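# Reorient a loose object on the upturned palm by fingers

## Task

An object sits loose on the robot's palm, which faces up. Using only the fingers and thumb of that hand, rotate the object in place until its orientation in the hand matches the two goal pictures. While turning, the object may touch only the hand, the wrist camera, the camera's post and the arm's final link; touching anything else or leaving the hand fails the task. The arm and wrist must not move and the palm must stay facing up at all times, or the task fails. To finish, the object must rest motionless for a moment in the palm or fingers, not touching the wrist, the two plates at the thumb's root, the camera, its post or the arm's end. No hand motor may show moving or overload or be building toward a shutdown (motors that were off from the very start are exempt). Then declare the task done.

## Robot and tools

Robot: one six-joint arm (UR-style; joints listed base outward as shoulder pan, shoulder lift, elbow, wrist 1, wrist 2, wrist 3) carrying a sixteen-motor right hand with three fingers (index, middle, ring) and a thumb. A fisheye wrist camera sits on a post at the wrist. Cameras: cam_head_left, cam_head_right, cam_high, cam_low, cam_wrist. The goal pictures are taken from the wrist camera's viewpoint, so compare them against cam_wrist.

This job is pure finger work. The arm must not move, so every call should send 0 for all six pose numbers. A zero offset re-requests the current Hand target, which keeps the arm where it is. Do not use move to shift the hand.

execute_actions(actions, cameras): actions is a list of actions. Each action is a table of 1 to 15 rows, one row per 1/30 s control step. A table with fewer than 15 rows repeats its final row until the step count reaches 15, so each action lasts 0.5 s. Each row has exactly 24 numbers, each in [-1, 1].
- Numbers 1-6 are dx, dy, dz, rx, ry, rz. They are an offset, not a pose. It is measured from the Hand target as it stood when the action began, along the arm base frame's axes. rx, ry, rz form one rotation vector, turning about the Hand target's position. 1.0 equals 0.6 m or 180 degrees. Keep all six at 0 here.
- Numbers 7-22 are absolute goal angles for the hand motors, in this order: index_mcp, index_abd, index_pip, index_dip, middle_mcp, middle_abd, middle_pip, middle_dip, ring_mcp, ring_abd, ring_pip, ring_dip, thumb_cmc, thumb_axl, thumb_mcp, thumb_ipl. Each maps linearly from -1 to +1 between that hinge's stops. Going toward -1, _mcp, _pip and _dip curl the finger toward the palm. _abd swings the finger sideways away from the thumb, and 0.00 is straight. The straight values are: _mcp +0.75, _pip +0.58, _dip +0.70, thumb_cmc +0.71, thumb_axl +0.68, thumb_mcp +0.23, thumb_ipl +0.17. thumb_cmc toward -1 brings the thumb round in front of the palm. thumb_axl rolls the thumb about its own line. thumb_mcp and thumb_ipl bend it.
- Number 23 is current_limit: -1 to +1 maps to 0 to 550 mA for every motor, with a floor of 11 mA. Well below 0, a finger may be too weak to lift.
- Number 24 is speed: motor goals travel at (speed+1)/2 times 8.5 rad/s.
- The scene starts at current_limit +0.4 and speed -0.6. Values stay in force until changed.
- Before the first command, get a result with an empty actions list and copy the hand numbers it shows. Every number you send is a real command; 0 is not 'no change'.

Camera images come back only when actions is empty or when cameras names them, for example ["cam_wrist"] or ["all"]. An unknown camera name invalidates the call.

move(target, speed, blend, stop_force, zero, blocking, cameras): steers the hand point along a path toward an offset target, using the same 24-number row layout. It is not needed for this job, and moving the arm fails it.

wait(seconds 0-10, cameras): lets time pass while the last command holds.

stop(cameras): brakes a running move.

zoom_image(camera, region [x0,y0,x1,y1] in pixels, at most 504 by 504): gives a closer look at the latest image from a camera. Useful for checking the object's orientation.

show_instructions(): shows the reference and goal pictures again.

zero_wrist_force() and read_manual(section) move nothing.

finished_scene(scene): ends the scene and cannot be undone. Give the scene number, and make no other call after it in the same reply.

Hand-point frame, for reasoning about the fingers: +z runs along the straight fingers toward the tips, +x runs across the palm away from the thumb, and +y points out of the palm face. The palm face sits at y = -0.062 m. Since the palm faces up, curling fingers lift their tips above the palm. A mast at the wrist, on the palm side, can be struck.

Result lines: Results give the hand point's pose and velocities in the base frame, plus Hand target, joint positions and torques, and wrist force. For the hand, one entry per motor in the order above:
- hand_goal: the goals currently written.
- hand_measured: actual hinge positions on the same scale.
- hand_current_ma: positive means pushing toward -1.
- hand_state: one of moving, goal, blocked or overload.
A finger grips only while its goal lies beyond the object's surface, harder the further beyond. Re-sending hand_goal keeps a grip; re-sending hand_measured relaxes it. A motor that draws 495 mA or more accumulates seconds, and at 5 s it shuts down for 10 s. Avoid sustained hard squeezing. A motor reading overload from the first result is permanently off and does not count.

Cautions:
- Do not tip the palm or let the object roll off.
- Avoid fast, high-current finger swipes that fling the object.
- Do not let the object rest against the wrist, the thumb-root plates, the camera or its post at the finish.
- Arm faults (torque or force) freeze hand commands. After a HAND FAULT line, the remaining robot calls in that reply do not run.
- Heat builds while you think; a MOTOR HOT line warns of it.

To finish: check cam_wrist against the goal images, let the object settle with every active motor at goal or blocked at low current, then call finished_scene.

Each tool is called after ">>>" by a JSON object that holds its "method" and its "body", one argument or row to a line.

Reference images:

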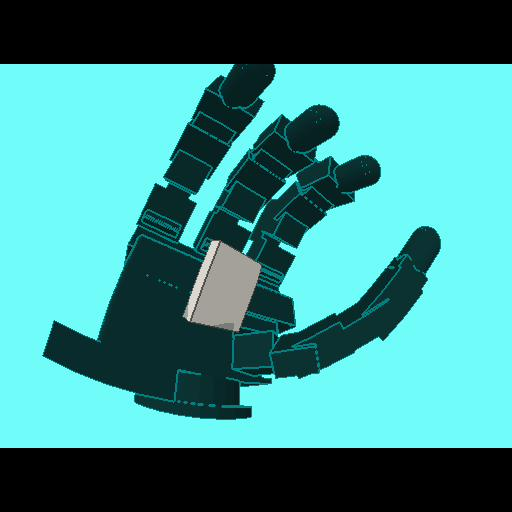

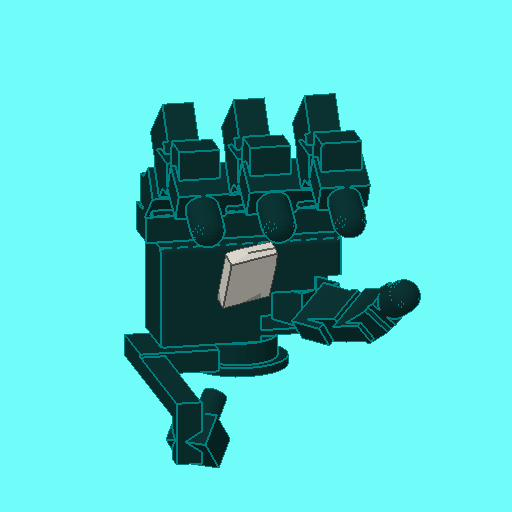

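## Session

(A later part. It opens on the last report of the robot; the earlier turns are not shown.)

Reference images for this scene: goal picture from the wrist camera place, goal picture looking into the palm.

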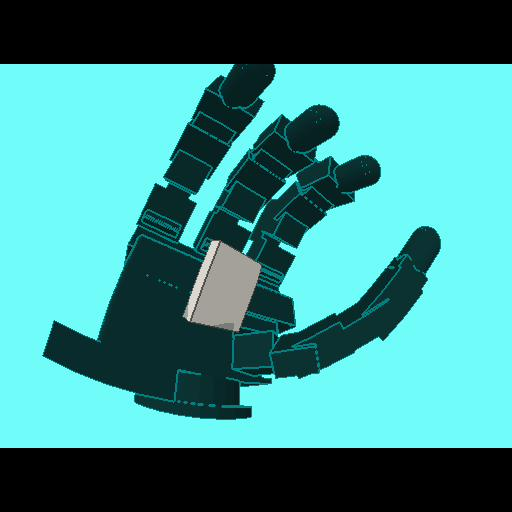

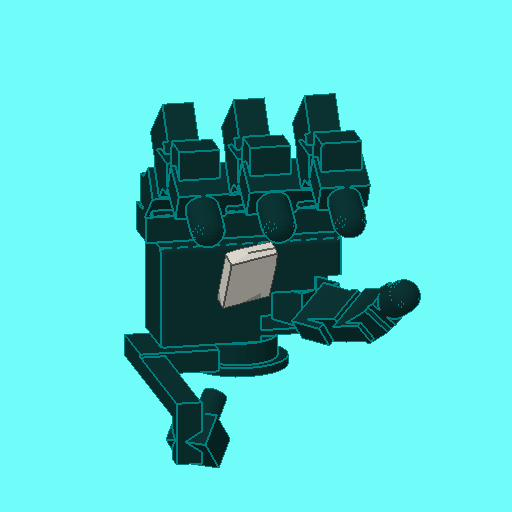

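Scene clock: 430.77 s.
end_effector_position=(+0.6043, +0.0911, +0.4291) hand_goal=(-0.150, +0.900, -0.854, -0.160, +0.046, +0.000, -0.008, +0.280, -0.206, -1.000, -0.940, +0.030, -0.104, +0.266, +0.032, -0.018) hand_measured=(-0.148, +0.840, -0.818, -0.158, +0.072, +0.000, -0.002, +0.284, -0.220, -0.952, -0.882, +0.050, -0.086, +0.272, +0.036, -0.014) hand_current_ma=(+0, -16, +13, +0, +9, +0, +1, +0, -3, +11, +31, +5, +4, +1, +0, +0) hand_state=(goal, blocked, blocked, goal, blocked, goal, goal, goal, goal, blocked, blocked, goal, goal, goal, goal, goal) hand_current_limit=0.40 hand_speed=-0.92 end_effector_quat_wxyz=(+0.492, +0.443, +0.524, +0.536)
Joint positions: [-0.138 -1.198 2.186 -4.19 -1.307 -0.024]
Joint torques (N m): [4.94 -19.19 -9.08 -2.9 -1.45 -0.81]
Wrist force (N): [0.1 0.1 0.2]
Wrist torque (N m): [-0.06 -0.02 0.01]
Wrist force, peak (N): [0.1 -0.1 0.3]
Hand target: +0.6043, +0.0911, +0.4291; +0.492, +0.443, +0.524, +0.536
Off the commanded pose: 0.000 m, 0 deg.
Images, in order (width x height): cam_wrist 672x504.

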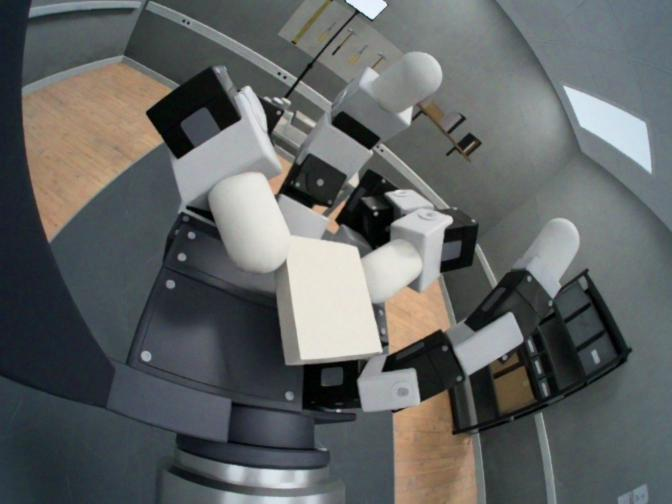

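>>> {"method": "execute_actions", "body": {
  "actions": [
    [[0,0,0,0,0,0, -0.151,0.9,-0.854,-0.16, 0.046,0,-0.008,0.28, -0.2055,-1.0,-0.94,0.03, 0.714,0.266,0.032,-0.018, 0.4,-0.8],[0,0,0,0,0,0, -0.151,0.9,-0.854,-0.16, 0.046,0,-0.008,0.28, -0.2055,-1.0,-0.94,0.03, 0.714,0.266,0.032,-0.018, 0.4,-0.8]],
    [[0,0,0,0,0,0, -0.151,0.9,-0.854,-0.16, 0.046,0,-0.008,0.28, -0.2055,-1.0,-0.94,0.03, 0.714,-0.317,-0.45,-0.05, 0.4,-0.8]],
    [[0,0,0,0,0,0, -0.151,0.9,-0.854,-0.16, 0.046,0,-0.008,0.28, -0.2055,-1.0,-0.94,0.03, 0.714,-0.317,-0.757,-0.669, 0.4,-0.85]]
  ],
  "cameras": ["cam_wrist"]
}}

Scene clock: 490.23 s.
end_effector_position=(+0.6043, +0.0911, +0.4291) hand_goal=(-0.150, +0.900, -0.854, -0.160, +0.046, +0.000, -0.008, +0.280, -0.206, -1.000, -0.940, +0.030, +0.714, -0.316, -0.756, -0.668) hand_measured=(-0.148, +0.840, -0.818, -0.158, +0.072, +0.000, -0.002, +0.284, -0.220, -0.952, -0.882, +0.050, +0.722, -0.310, -0.754, -0.666) hand_current_ma=(+0, -16, +13, +0, +9, +0, +1, +0, -3, +11, +31, +5, +1, +1, +0, +0) hand_state=(goal, blocked, blocked, goal, blocked, goal, goal, goal, goal, blocked, blocked, goal, goal, goal, goal, goal) hand_current_limit=0.40 hand_speed=-0.85 end_effector_quat_wxyz=(+0.492, +0.443, +0.524, +0.536)
Joint positions: [-0.138 -1.198 2.186 -4.19 -1.307 -0.024]
Joint torques (N m): [4.32 -19.95 -8.86 -2.93 -1.49 -0.9]
Wrist force (N): [0.0 0.0 0.1]
Wrist torque (N m): [-0.07 -0.01 0.00]
Wrist force, peak (N): [0.2 0.3 0.2]
Hand target: +0.6043, +0.0911, +0.4291; +0.492, +0.443, +0.524, +0.536
Off the commanded pose: 0.000 m, 0 deg.
Images, in order (width x height): cam_wrist 672x504.

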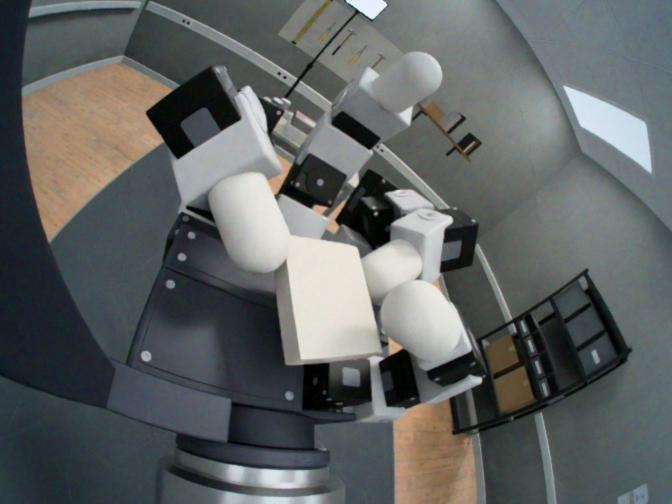

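>>> {"method": "execute_actions", "body": {
  "actions": [
    [[0,0,0,0,0,0, -0.151,0.9,-0.854,-0.16, 0.046,0,-0.008,0.28, -0.2055,-1.0,-0.94,0.03, 0.714,-0.289,-0.733,-0.868, 0.4,-0.88]]
  ],
  "cameras": ["cam_wrist"]
}}

>>> {"method": "execute_actions", "body": {
  "actions": [
    [[0,0,0,0,0,0, -0.151,0.9,-0.854,-0.16, 0.046,0,-0.008,0.28, -0.2055,-1.0,-0.94,0.03, 0.714,-0.25,-0.80,-0.915, 0.4,-0.92]]
  ],
  "cameras": ["cam_wrist"]
}}

Scene clock: 497.60 s.
end_effector_position=(+0.6043, +0.0911, +0.4291) hand_goal=(-0.150, +0.900, -0.854, -0.160, +0.046, +0.000, -0.008, +0.280, -0.206, -1.000, -0.940, +0.030, +0.714, -0.288, -0.732, -0.868) hand_measured=(-0.148, +0.840, -0.818, -0.158, +0.072, +0.000, -0.002, +0.284, -0.220, -0.954, -0.882, +0.050, +0.722, -0.292, -0.738, -0.866) hand_current_ma=(+0, -15, +14, +0, +9, +0, +1, +0, -3, +10, +31, +5, +1, +0, -1, +0) hand_state=(goal, blocked, blocked, goal, blocked, goal, goal, goal, goal, blocked, blocked, blocked, goal, goal, goal, goal) hand_current_limit=0.40 hand_speed=-0.88 end_effector_quat_wxyz=(+0.492, +0.443, +0.524, +0.536)
Joint positions: [-0.138 -1.198 2.186 -4.19 -1.307 -0.024]
Joint torques (N m): [4.65 -19.69 -8.72 -2.93 -1.52 -0.83]
Wrist force (N): [-0.2 0.1 0.1]
Wrist torque (N m): [-0.05 0.02 -0.02]
Wrist force, peak (N): [0.2 0.3 0.0]
Hand target: +0.6043, +0.0911, +0.4291; +0.492, +0.443, +0.524, +0.536
Off the commanded pose: 0.000 m, 0 deg.
Images, in order (width x height): cam_wrist 672x504.

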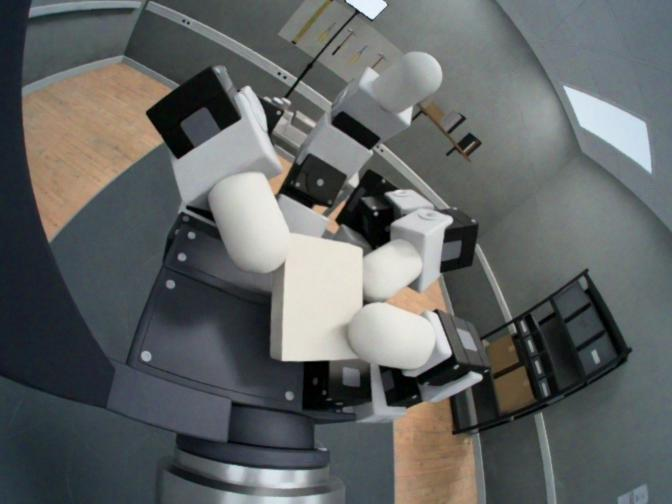

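Scene clock: 498.30 s.
end_effector_position=(+0.6043, +0.0911, +0.4291) hand_goal=(-0.150, +0.900, -0.854, -0.160, +0.046, +0.000, -0.008, +0.280, -0.206, -1.000, -0.940, +0.030, +0.714, -0.250, -0.800, -0.914) hand_measured=(-0.148, +0.842, -0.818, -0.158, +0.072, +0.000, -0.002, +0.284, -0.214, -0.966, -0.878, +0.052, +0.722, -0.256, -0.778, -0.902) hand_current_ma=(+0, -15, +14, +0, +9, +0, +1, +0, -1, +6, +34, +6, +1, -1, +9, +4) hand_state=(goal, blocked, blocked, goal, blocked, goal, goal, goal, goal, blocked, blocked, blocked, goal, goal, blocked, goal) hand_current_limit=0.40 hand_speed=-0.92 end_effector_quat_wxyz=(+0.492, +0.443, +0.524, +0.536)
Joint positions: [-0.138 -1.198 2.186 -4.19 -1.307 -0.024]
Joint torques (N m): [4.79 -19.67 -9.68 -2.97 -1.42 -0.83]
Wrist force (N): [0.0 0.1 0.2]
Wrist torque (N m): [-0.06 0.00 -0.01]
Wrist force, peak (N): [-0.1 0.2 0.2]
Hand target: +0.6043, +0.0911, +0.4291; +0.492, +0.443, +0.524, +0.536
Off the commanded pose: 0.000 m, 0 deg.
Images, in order (width x height): cam_wrist 672x504.

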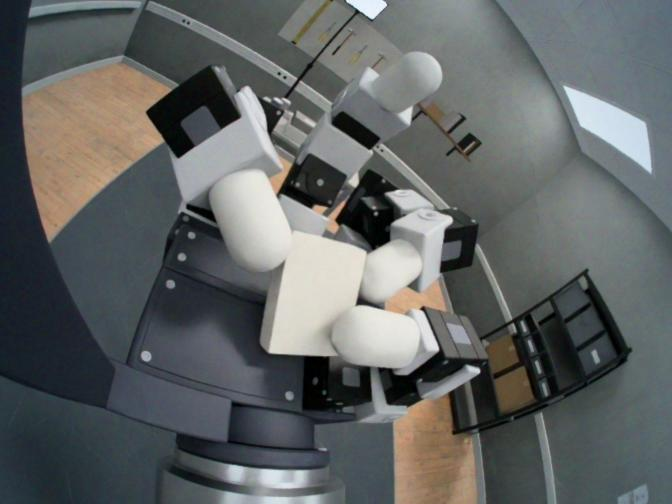

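>>> {"method": "zoom_image", "body": {
  "camera": "cam_wrist",
  "region": [190, 170, 470, 430]
}}

Scaled by 1.800 from the camera's 672x504 image, which has a finer 960x720 frame.

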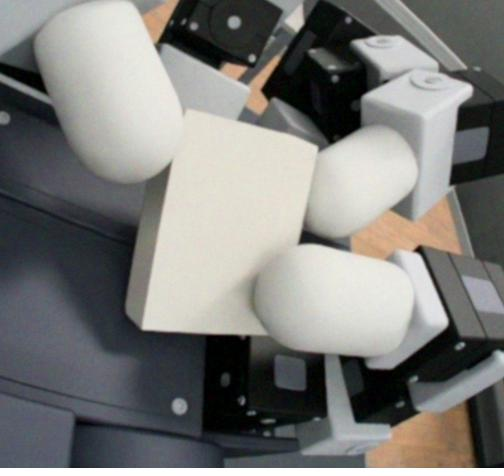

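>>> {"method": "execute_actions", "body": {
  "actions": [
    [[0,0,0,0,0,0, -0.151,0.9,-0.854,-0.16, 0.046,0,-0.008,0.28, -0.2055,-1.0,-0.94,0.03, 0.714,-0.225,-0.845,-0.945, 0.4,-0.93]]
  ],
  "cameras": ["cam_wrist"]
}}

Scene clock: 526.83 s.
end_effector_position=(+0.6043, +0.0911, +0.4291) hand_goal=(-0.150, +0.900, -0.854, -0.160, +0.046, +0.000, -0.008, +0.280, -0.206, -1.000, -0.940, +0.030, +0.714, -0.224, -0.844, -0.944) hand_measured=(-0.150, +0.842, -0.822, -0.164, +0.072, +0.000, -0.002, +0.284, -0.210, -0.974, -0.874, +0.056, +0.726, -0.242, -0.796, -0.906) hand_current_ma=(+0, -15, +11, +0, +9, +0, +1, +0, -1, +4, +37, +8, +2, -5, +34, +26) hand_state=(goal, blocked, blocked, goal, blocked, goal, goal, goal, goal, blocked, blocked, blocked, goal, goal, blocked, blocked) hand_current_limit=0.40 hand_speed=-0.93 end_effector_quat_wxyz=(+0.492, +0.443, +0.524, +0.536)
Joint positions: [-0.138 -1.198 2.186 -4.19 -1.307 -0.024]
Joint torques (N m): [5.05 -20.1 -9.25 -2.9 -1.43 -0.76]
Wrist force (N): [0.0 0.2 0.1]
Wrist torque (N m): [-0.04 -0.01 0.00]
Wrist force, peak (N): [0.0 0.1 0.4]
Hand target: +0.6043, +0.0911, +0.4291; +0.492, +0.443, +0.524, +0.536
Off the commanded pose: 0.000 m, 0 deg.
Images, in order (width x height): cam_wrist 672x504.

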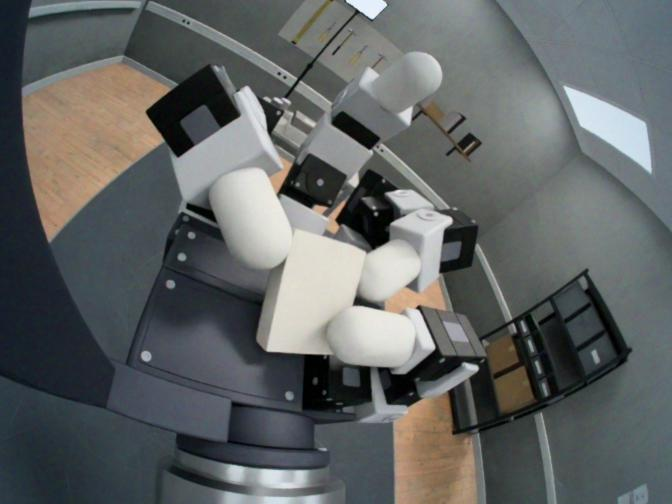

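>>> {"method": "execute_actions", "body": {
  "actions": [
    [[0,0,0,0,0,0, -0.192,0.94,-0.845,-0.12, 0.046,0,-0.008,0.28, -0.165,-1.0,-0.945,0.0, 0.714,-0.225,-0.845,-0.945, 0.4,-0.94]]
  ],
  "cameras": ["cam_wrist"]
}}

>>> {"method": "execute_actions", "body": {
  "actions": [
    [[0,0,0,0,0,0, -0.233,0.97,-0.835,-0.0725, 0.046,0,-0.008,0.28, -0.123,-1.0,-0.95,-0.03, 0.714,-0.225,-0.845,-0.945, 0.4,-0.94]]
  ],
  "cameras": ["cam_wrist"]
}}

Scene clock: 541.53 s.
end_effector_position=(+0.6043, +0.0911, +0.4291) hand_goal=(-0.192, +0.940, -0.844, -0.120, +0.046, +0.000, -0.008, +0.280, -0.164, -1.000, -0.944, +0.000, +0.714, -0.224, -0.844, -0.944) hand_measured=(-0.158, +0.858, -0.822, -0.158, +0.072, +0.000, -0.002, +0.284, -0.202, -0.974, -0.872, +0.056, +0.726, -0.242, -0.800, -0.906) hand_current_ma=(+14, -27, +5, -15, +9, +0, +1, +0, -17, +4, +43, +29, +2, -5, +30, +26) hand_state=(blocked, blocked, blocked, blocked, blocked, goal, goal, goal, blocked, blocked, blocked, blocked, goal, goal, blocked, blocked) hand_current_limit=0.40 hand_speed=-0.94 end_effector_quat_wxyz=(+0.492, +0.443, +0.524, +0.536)
Joint positions: [-0.138 -1.198 2.186 -4.19 -1.307 -0.024]
Joint torques (N m): [4.85 -20.44 -9.7 -2.88 -1.39 -0.63]
Wrist force (N): [-0.1 0.1 0.2]
Wrist torque (N m): [-0.06 0.01 -0.02]
Wrist force, peak (N): [-0.3 0.2 0.2]
Hand target: +0.6043, +0.0911, +0.4291; +0.492, +0.443, +0.524, +0.536
Off the commanded pose: 0.000 m, 0 deg.
Images, in order (width x height): cam_wrist 672x504.

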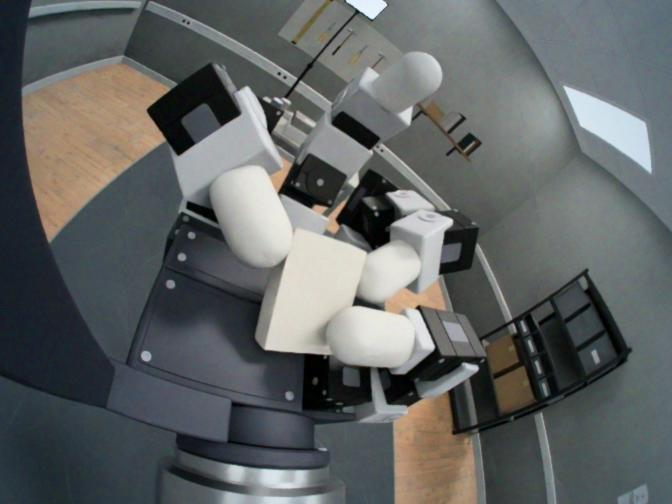

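Scene clock: 542.23 s.
end_effector_position=(+0.6043, +0.0911, +0.4291) hand_goal=(-0.232, +0.970, -0.834, -0.072, +0.046, +0.000, -0.008, +0.280, -0.122, -1.000, -0.950, -0.030, +0.714, -0.224, -0.844, -0.944) hand_measured=(-0.172, +0.906, -0.812, -0.116, +0.072, +0.000, -0.002, +0.284, -0.160, -0.974, -0.872, +0.054, +0.726, -0.250, -0.804, -0.906) hand_current_ma=(+36, -17, +6, -19, +9, +0, +1, +0, -16, +4, +51, +56, +2, -11, +25, +26) hand_state=(blocked, blocked, blocked, blocked, blocked, goal, goal, goal, blocked, blocked, blocked, blocked, goal, blocked, blocked, blocked) hand_current_limit=0.40 hand_speed=-0.94 end_effector_quat_wxyz=(+0.492, +0.443, +0.524, +0.536)
Joint positions: [-0.138 -1.198 2.186 -4.19 -1.307 -0.024]
Joint torques (N m): [4.67 -19.96 -9.09 -2.88 -1.41 -0.63]
Wrist force (N): [-0.1 0.0 0.0]
Wrist torque (N m): [-0.05 0.02 -0.02]
Wrist force, peak (N): [0.1 0.2 0.2]
Hand target: +0.6043, +0.0911, +0.4291; +0.492, +0.443, +0.524, +0.536
Off the commanded pose: 0.000 m, 0 deg.
Images, in order (width x height): cam_wrist 672x504.

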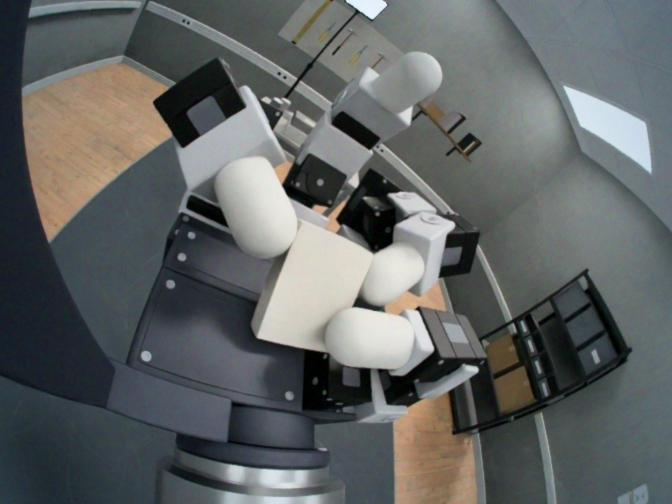

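>>> {"method": "zoom_image", "body": {
  "camera": "cam_wrist",
  "region": [230, 190, 430, 390]
}}

Scaled by 2.520 from the camera's 672x504 image, which has a finer 960x720 frame.

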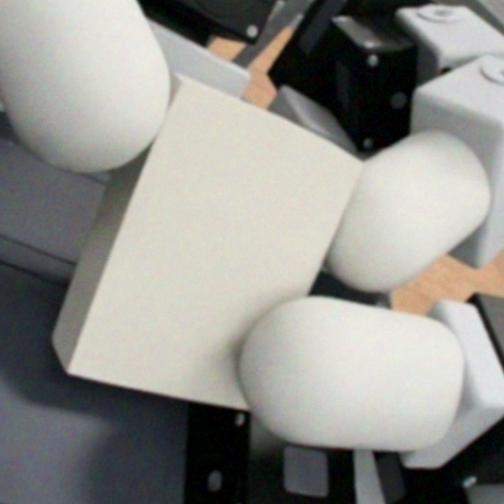

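>>> {"method": "execute_actions", "body": {
  "actions": [
    [[0,0,0,0,0,0, -0.232,0.97,-0.92,-0.10, 0.046,0,-0.008,0.28, -0.122,-1.0,-0.95,-0.03, 0.714,-0.225,-0.845,-0.945, 0.4,-0.94]]
  ],
  "cameras": ["cam_wrist"]
}}

>>> {"method": "zoom_image", "body": {
  "camera": "cam_wrist",
  "region": [230, 190, 430, 390]
}}

Scene clock: 582.13 s.
end_effector_position=(+0.6043, +0.0911, +0.4291) hand_goal=(-0.232, +0.970, -0.920, -0.100, +0.046, +0.000, -0.008, +0.280, -0.122, -1.000, -0.950, -0.030, +0.714, -0.224, -0.844, -0.944) hand_measured=(-0.172, +0.908, -0.816, -0.118, +0.072, +0.000, -0.002, +0.284, -0.160, -0.974, -0.872, +0.052, +0.726, -0.250, -0.804, -0.906) hand_current_ma=(+36, -17, +83, -4, +9, +0, +1, +0, -16, +4, +51, +56, +2, -11, +25, +26) hand_state=(blocked, blocked, blocked, goal, blocked, goal, goal, goal, blocked, blocked, blocked, blocked, goal, blocked, blocked, blocked) hand_current_limit=0.40 hand_speed=-0.94 end_effector_quat_wxyz=(+0.492, +0.443, +0.524, +0.536)
Joint positions: [-0.138 -1.198 2.186 -4.19 -1.307 -0.024]
Joint torques (N m): [4.96 -20.35 -9.44 -2.78 -1.38 -0.62]
Wrist force (N): [0.1 0.0 0.1]
Wrist torque (N m): [-0.06 -0.02 0.00]
Wrist force, peak (N): [-0.1 0.2 0.3]
Hand target: +0.6043, +0.0911, +0.4291; +0.492, +0.443, +0.524, +0.536
Off the commanded pose: 0.000 m, 0 deg.
Images, in order (width x height): cam_wrist 672x504.

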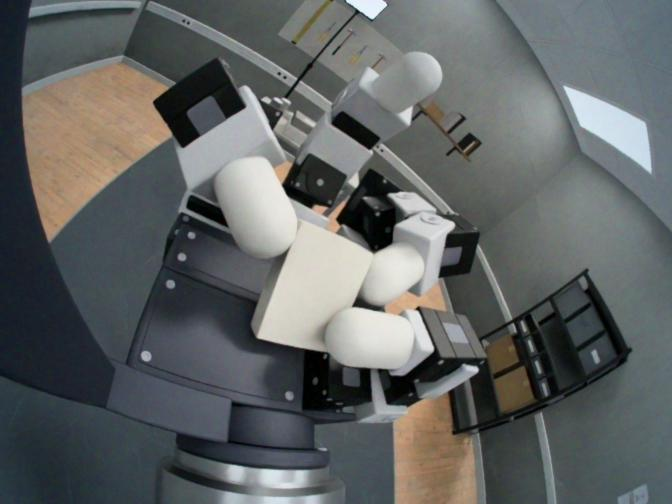

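Scaled by 2.520 from the camera's 672x504 image, which has a finer 960x720 frame.

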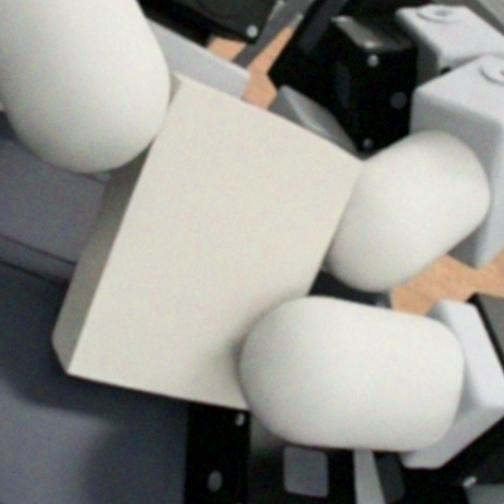

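>>> {"method": "execute_actions", "body": {
  "actions": [
    [[0,0,0,0,0,0, -0.232,0.97,-1.0,-0.10, 0.046,0,-0.008,0.28, -0.122,-1.0,-0.95,-0.03, 0.714,-0.225,-0.845,-0.945, 0.4,-0.94]],
    [[0,0,0,0,0,0, -0.3,0.97,-1.0,-0.10, 0.046,0,-0.008,0.28, -0.122,-1.0,-0.95,-0.03, 0.714,-0.225,-0.845,-0.945, 0.4,-0.94]]
  ],
  "cameras": ["cam_wrist"]
}}

>>> {"method": "zoom_image", "body": {
  "camera": "cam_wrist",
  "region": [230, 190, 430, 390]
}}

Scene clock: 589.90 s.
end_effector_position=(+0.6043, +0.0911, +0.4291) hand_goal=(-0.300, +0.970, -1.000, -0.100, +0.046, +0.000, -0.008, +0.280, -0.122, -1.000, -0.950, -0.030, +0.714, -0.224, -0.844, -0.944) hand_measured=(-0.178, +0.930, -0.832, -0.104, +0.072, +0.000, -0.002, +0.284, -0.160, -0.972, -0.862, +0.052, +0.726, -0.250, -0.808, -0.906) hand_current_ma=(+117, -8, +183, +0, +9, +0, +1, +0, -16, +4, +62, +56, +2, -11, +20, +26) hand_state=(blocked, blocked, blocked, goal, blocked, goal, goal, goal, blocked, blocked, blocked, blocked, goal, blocked, blocked, blocked) hand_current_limit=0.40 hand_speed=-0.94 end_effector_quat_wxyz=(+0.492, +0.443, +0.524, +0.536)
Joint positions: [-0.138 -1.198 2.186 -4.19 -1.307 -0.024]
Joint torques (N m): [4.66 -19.99 -8.98 -2.77 -1.36 -0.6]
Wrist force (N): [-0.1 0.1 0.2]
Wrist torque (N m): [-0.06 0.01 -0.02]
Wrist force, peak (N): [0.0 0.3 0.1]
Hand target: +0.6043, +0.0911, +0.4291; +0.492, +0.443, +0.524, +0.536
Off the commanded pose: 0.000 m, 0 deg.
Images, in order (width x height): cam_wrist 672x504.

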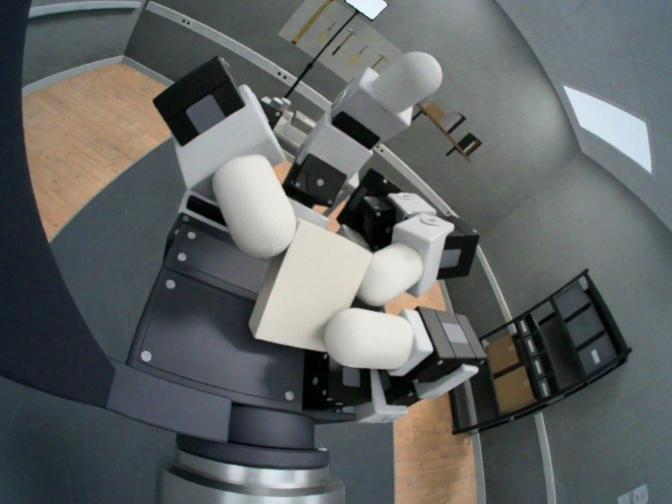

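Scaled by 2.520 from the camera's 672x504 image, which has a finer 960x720 frame.

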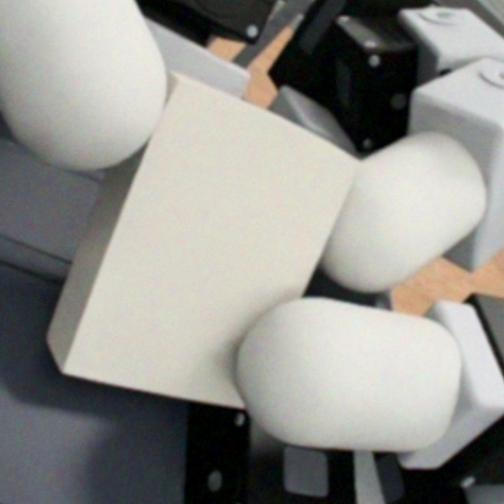

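>>> {"method": "execute_actions", "body": {
  "actions": [
    [[0,0,0,0,0,0, -0.26,0.88,-0.87,-0.25, 0.046,0,-0.008,0.28, -0.122,-1.0,-0.95,-0.03, 0.714,-0.225,-0.845,-0.945, 0.4,-0.94]]
  ],
  "cameras": ["cam_wrist"]
}}

>>> {"method": "zoom_image", "body": {
  "camera": "cam_wrist",
  "region": [230, 190, 430, 390]
}}

Scene clock: 599.27 s.
end_effector_position=(+0.6043, +0.0911, +0.4291) hand_goal=(-0.260, +0.880, -0.870, -0.250, +0.046, +0.000, -0.008, +0.280, -0.122, -1.000, -0.950, -0.030, +0.714, -0.224, -0.844, -0.944) hand_measured=(-0.206, +0.868, -0.812, -0.246, +0.072, +0.000, -0.002, +0.284, -0.140, -0.972, -0.860, +0.032, +0.726, -0.240, -0.818, -0.912) hand_current_ma=(+31, -1, +31, +0, +9, +0, +1, +0, -5, +4, +64, +35, +2, -5, +12, +19) hand_state=(blocked, goal, blocked, goal, blocked, goal, goal, goal, goal, blocked, blocked, blocked, goal, goal, blocked, blocked) hand_current_limit=0.40 hand_speed=-0.94 end_effector_quat_wxyz=(+0.492, +0.443, +0.524, +0.536)
Joint positions: [-0.138 -1.198 2.186 -4.19 -1.307 -0.024]
Joint torques (N m): [4.99 -19.59 -9.54 -2.72 -1.34 -0.57]
Wrist force (N): [-0.1 0.1 0.1]
Wrist torque (N m): [-0.04 0.01 -0.02]
Wrist force, peak (N): [0.0 0.0 0.4]
Hand target: +0.6043, +0.0911, +0.4291; +0.492, +0.443, +0.524, +0.536
Off the commanded pose: 0.000 m, 0 deg.
Images, in order (width x height): cam_wrist 672x504.

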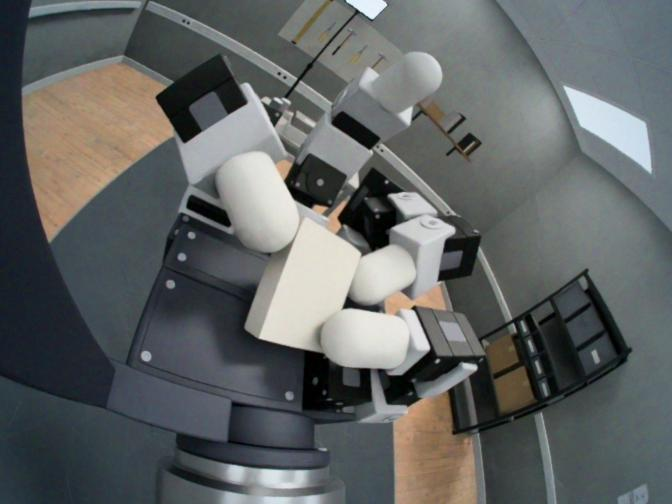

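Scaled by 2.520 from the camera's 672x504 image, which has a finer 960x720 frame.

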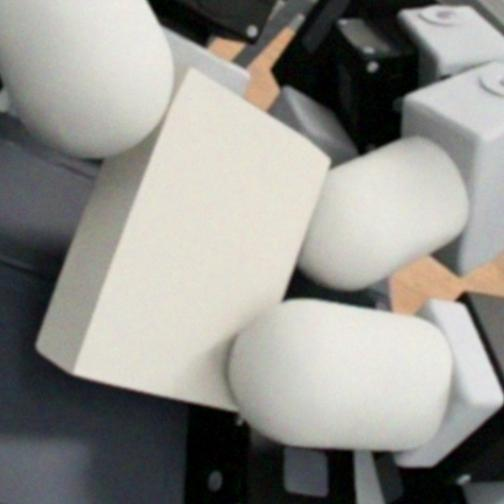

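>>> {"method": "execute_actions", "body": {
  "actions": [],
  "cameras": ["cam_high", "cam_head_left", "cam_low", "cam_wrist"]
}}

Scene clock: 621.00 s.
end_effector_position=(+0.6043, +0.0911, +0.4291) hand_goal=(-0.260, +0.880, -0.870, -0.250, +0.046, +0.000, -0.008, +0.280, -0.122, -1.000, -0.950, -0.030, +0.714, -0.224, -0.844, -0.944) hand_measured=(-0.206, +0.868, -0.812, -0.246, +0.072, +0.000, -0.002, +0.284, -0.140, -0.972, -0.860, +0.032, +0.726, -0.240, -0.818, -0.912) hand_current_ma=(+31, -1, +31, +0, +9, +0, +1, +0, -5, +4, +64, +35, +2, -5, +12, +19) hand_state=(blocked, goal, blocked, goal, blocked, goal, goal, goal, goal, blocked, blocked, blocked, goal, goal, blocked, blocked) hand_current_limit=0.40 hand_speed=-0.94 end_effector_quat_wxyz=(+0.492, +0.443, +0.524, +0.536)
Joint positions: [-0.138 -1.198 2.186 -4.19 -1.307 -0.024]
Joint velocities: within noise
Joint torques (N m): [4.85 -20.42 -9.49 -2.73 -1.22 -0.51]
Motor temperatures (°C): [26 34 28 30 35 38]
Wrist force (N): [0.0 0.0 0.2]
Wrist torque (N m): [-0.07 -0.01 -0.01]
Wrist force, peak (N): [-0.2 0.1 0.3]
Hand target: +0.6043, +0.0911, +0.4291; +0.492, +0.443, +0.524, +0.536
Off the commanded pose: 0.000 m, 0 deg.
Images, in order (width x height): cam_head_left 672x504, cam_high 672x504, cam_low 672x504, cam_wrist 672x504.

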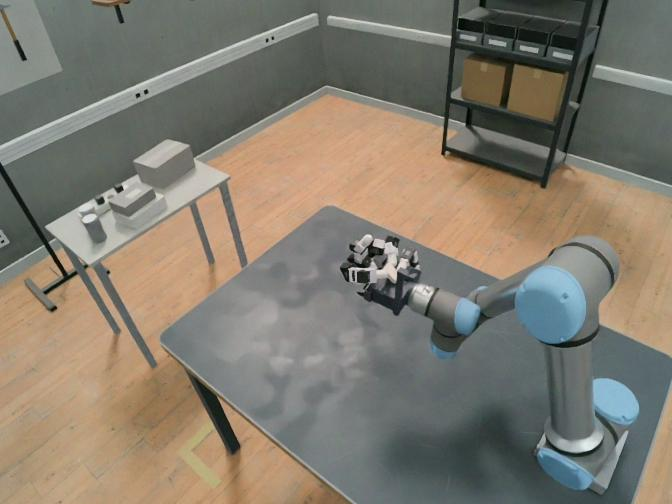

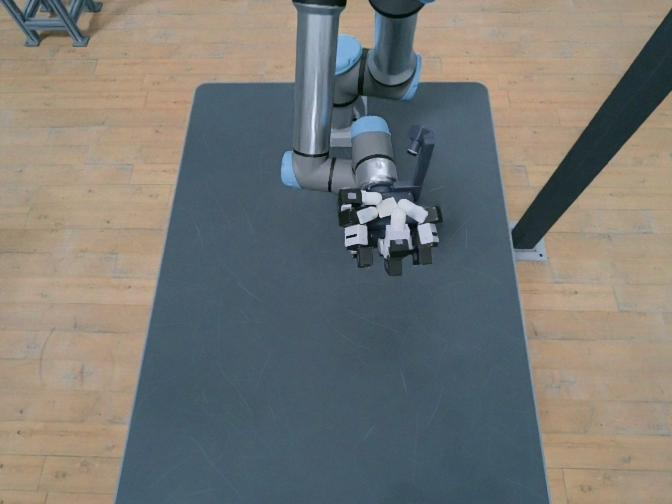

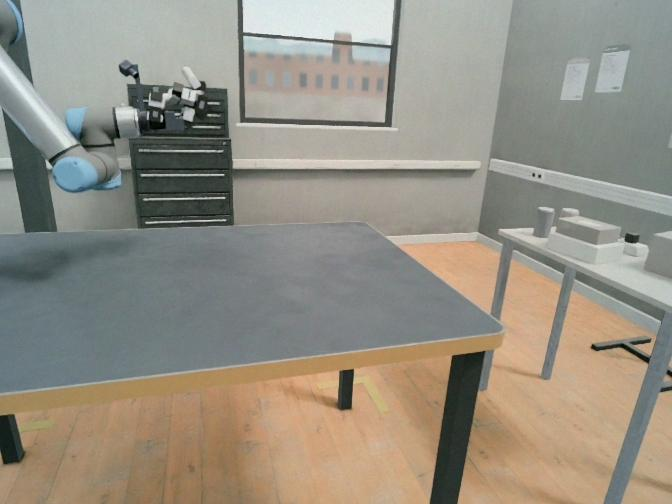

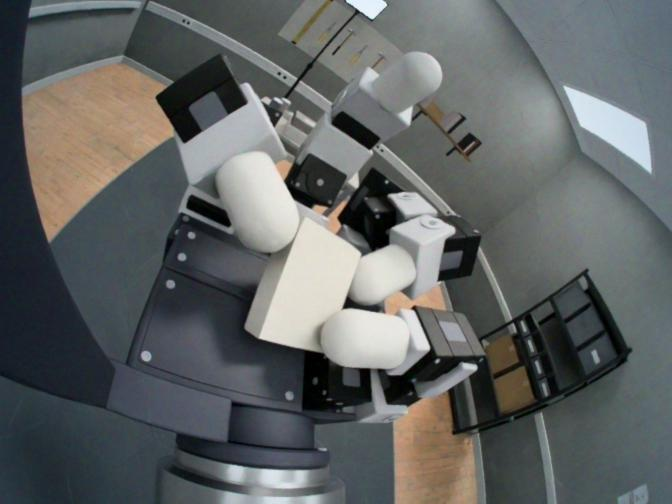

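>>> {"method": "finished_scene", "body": {
  "scene": 1
}}

The scene is finished: the task was done.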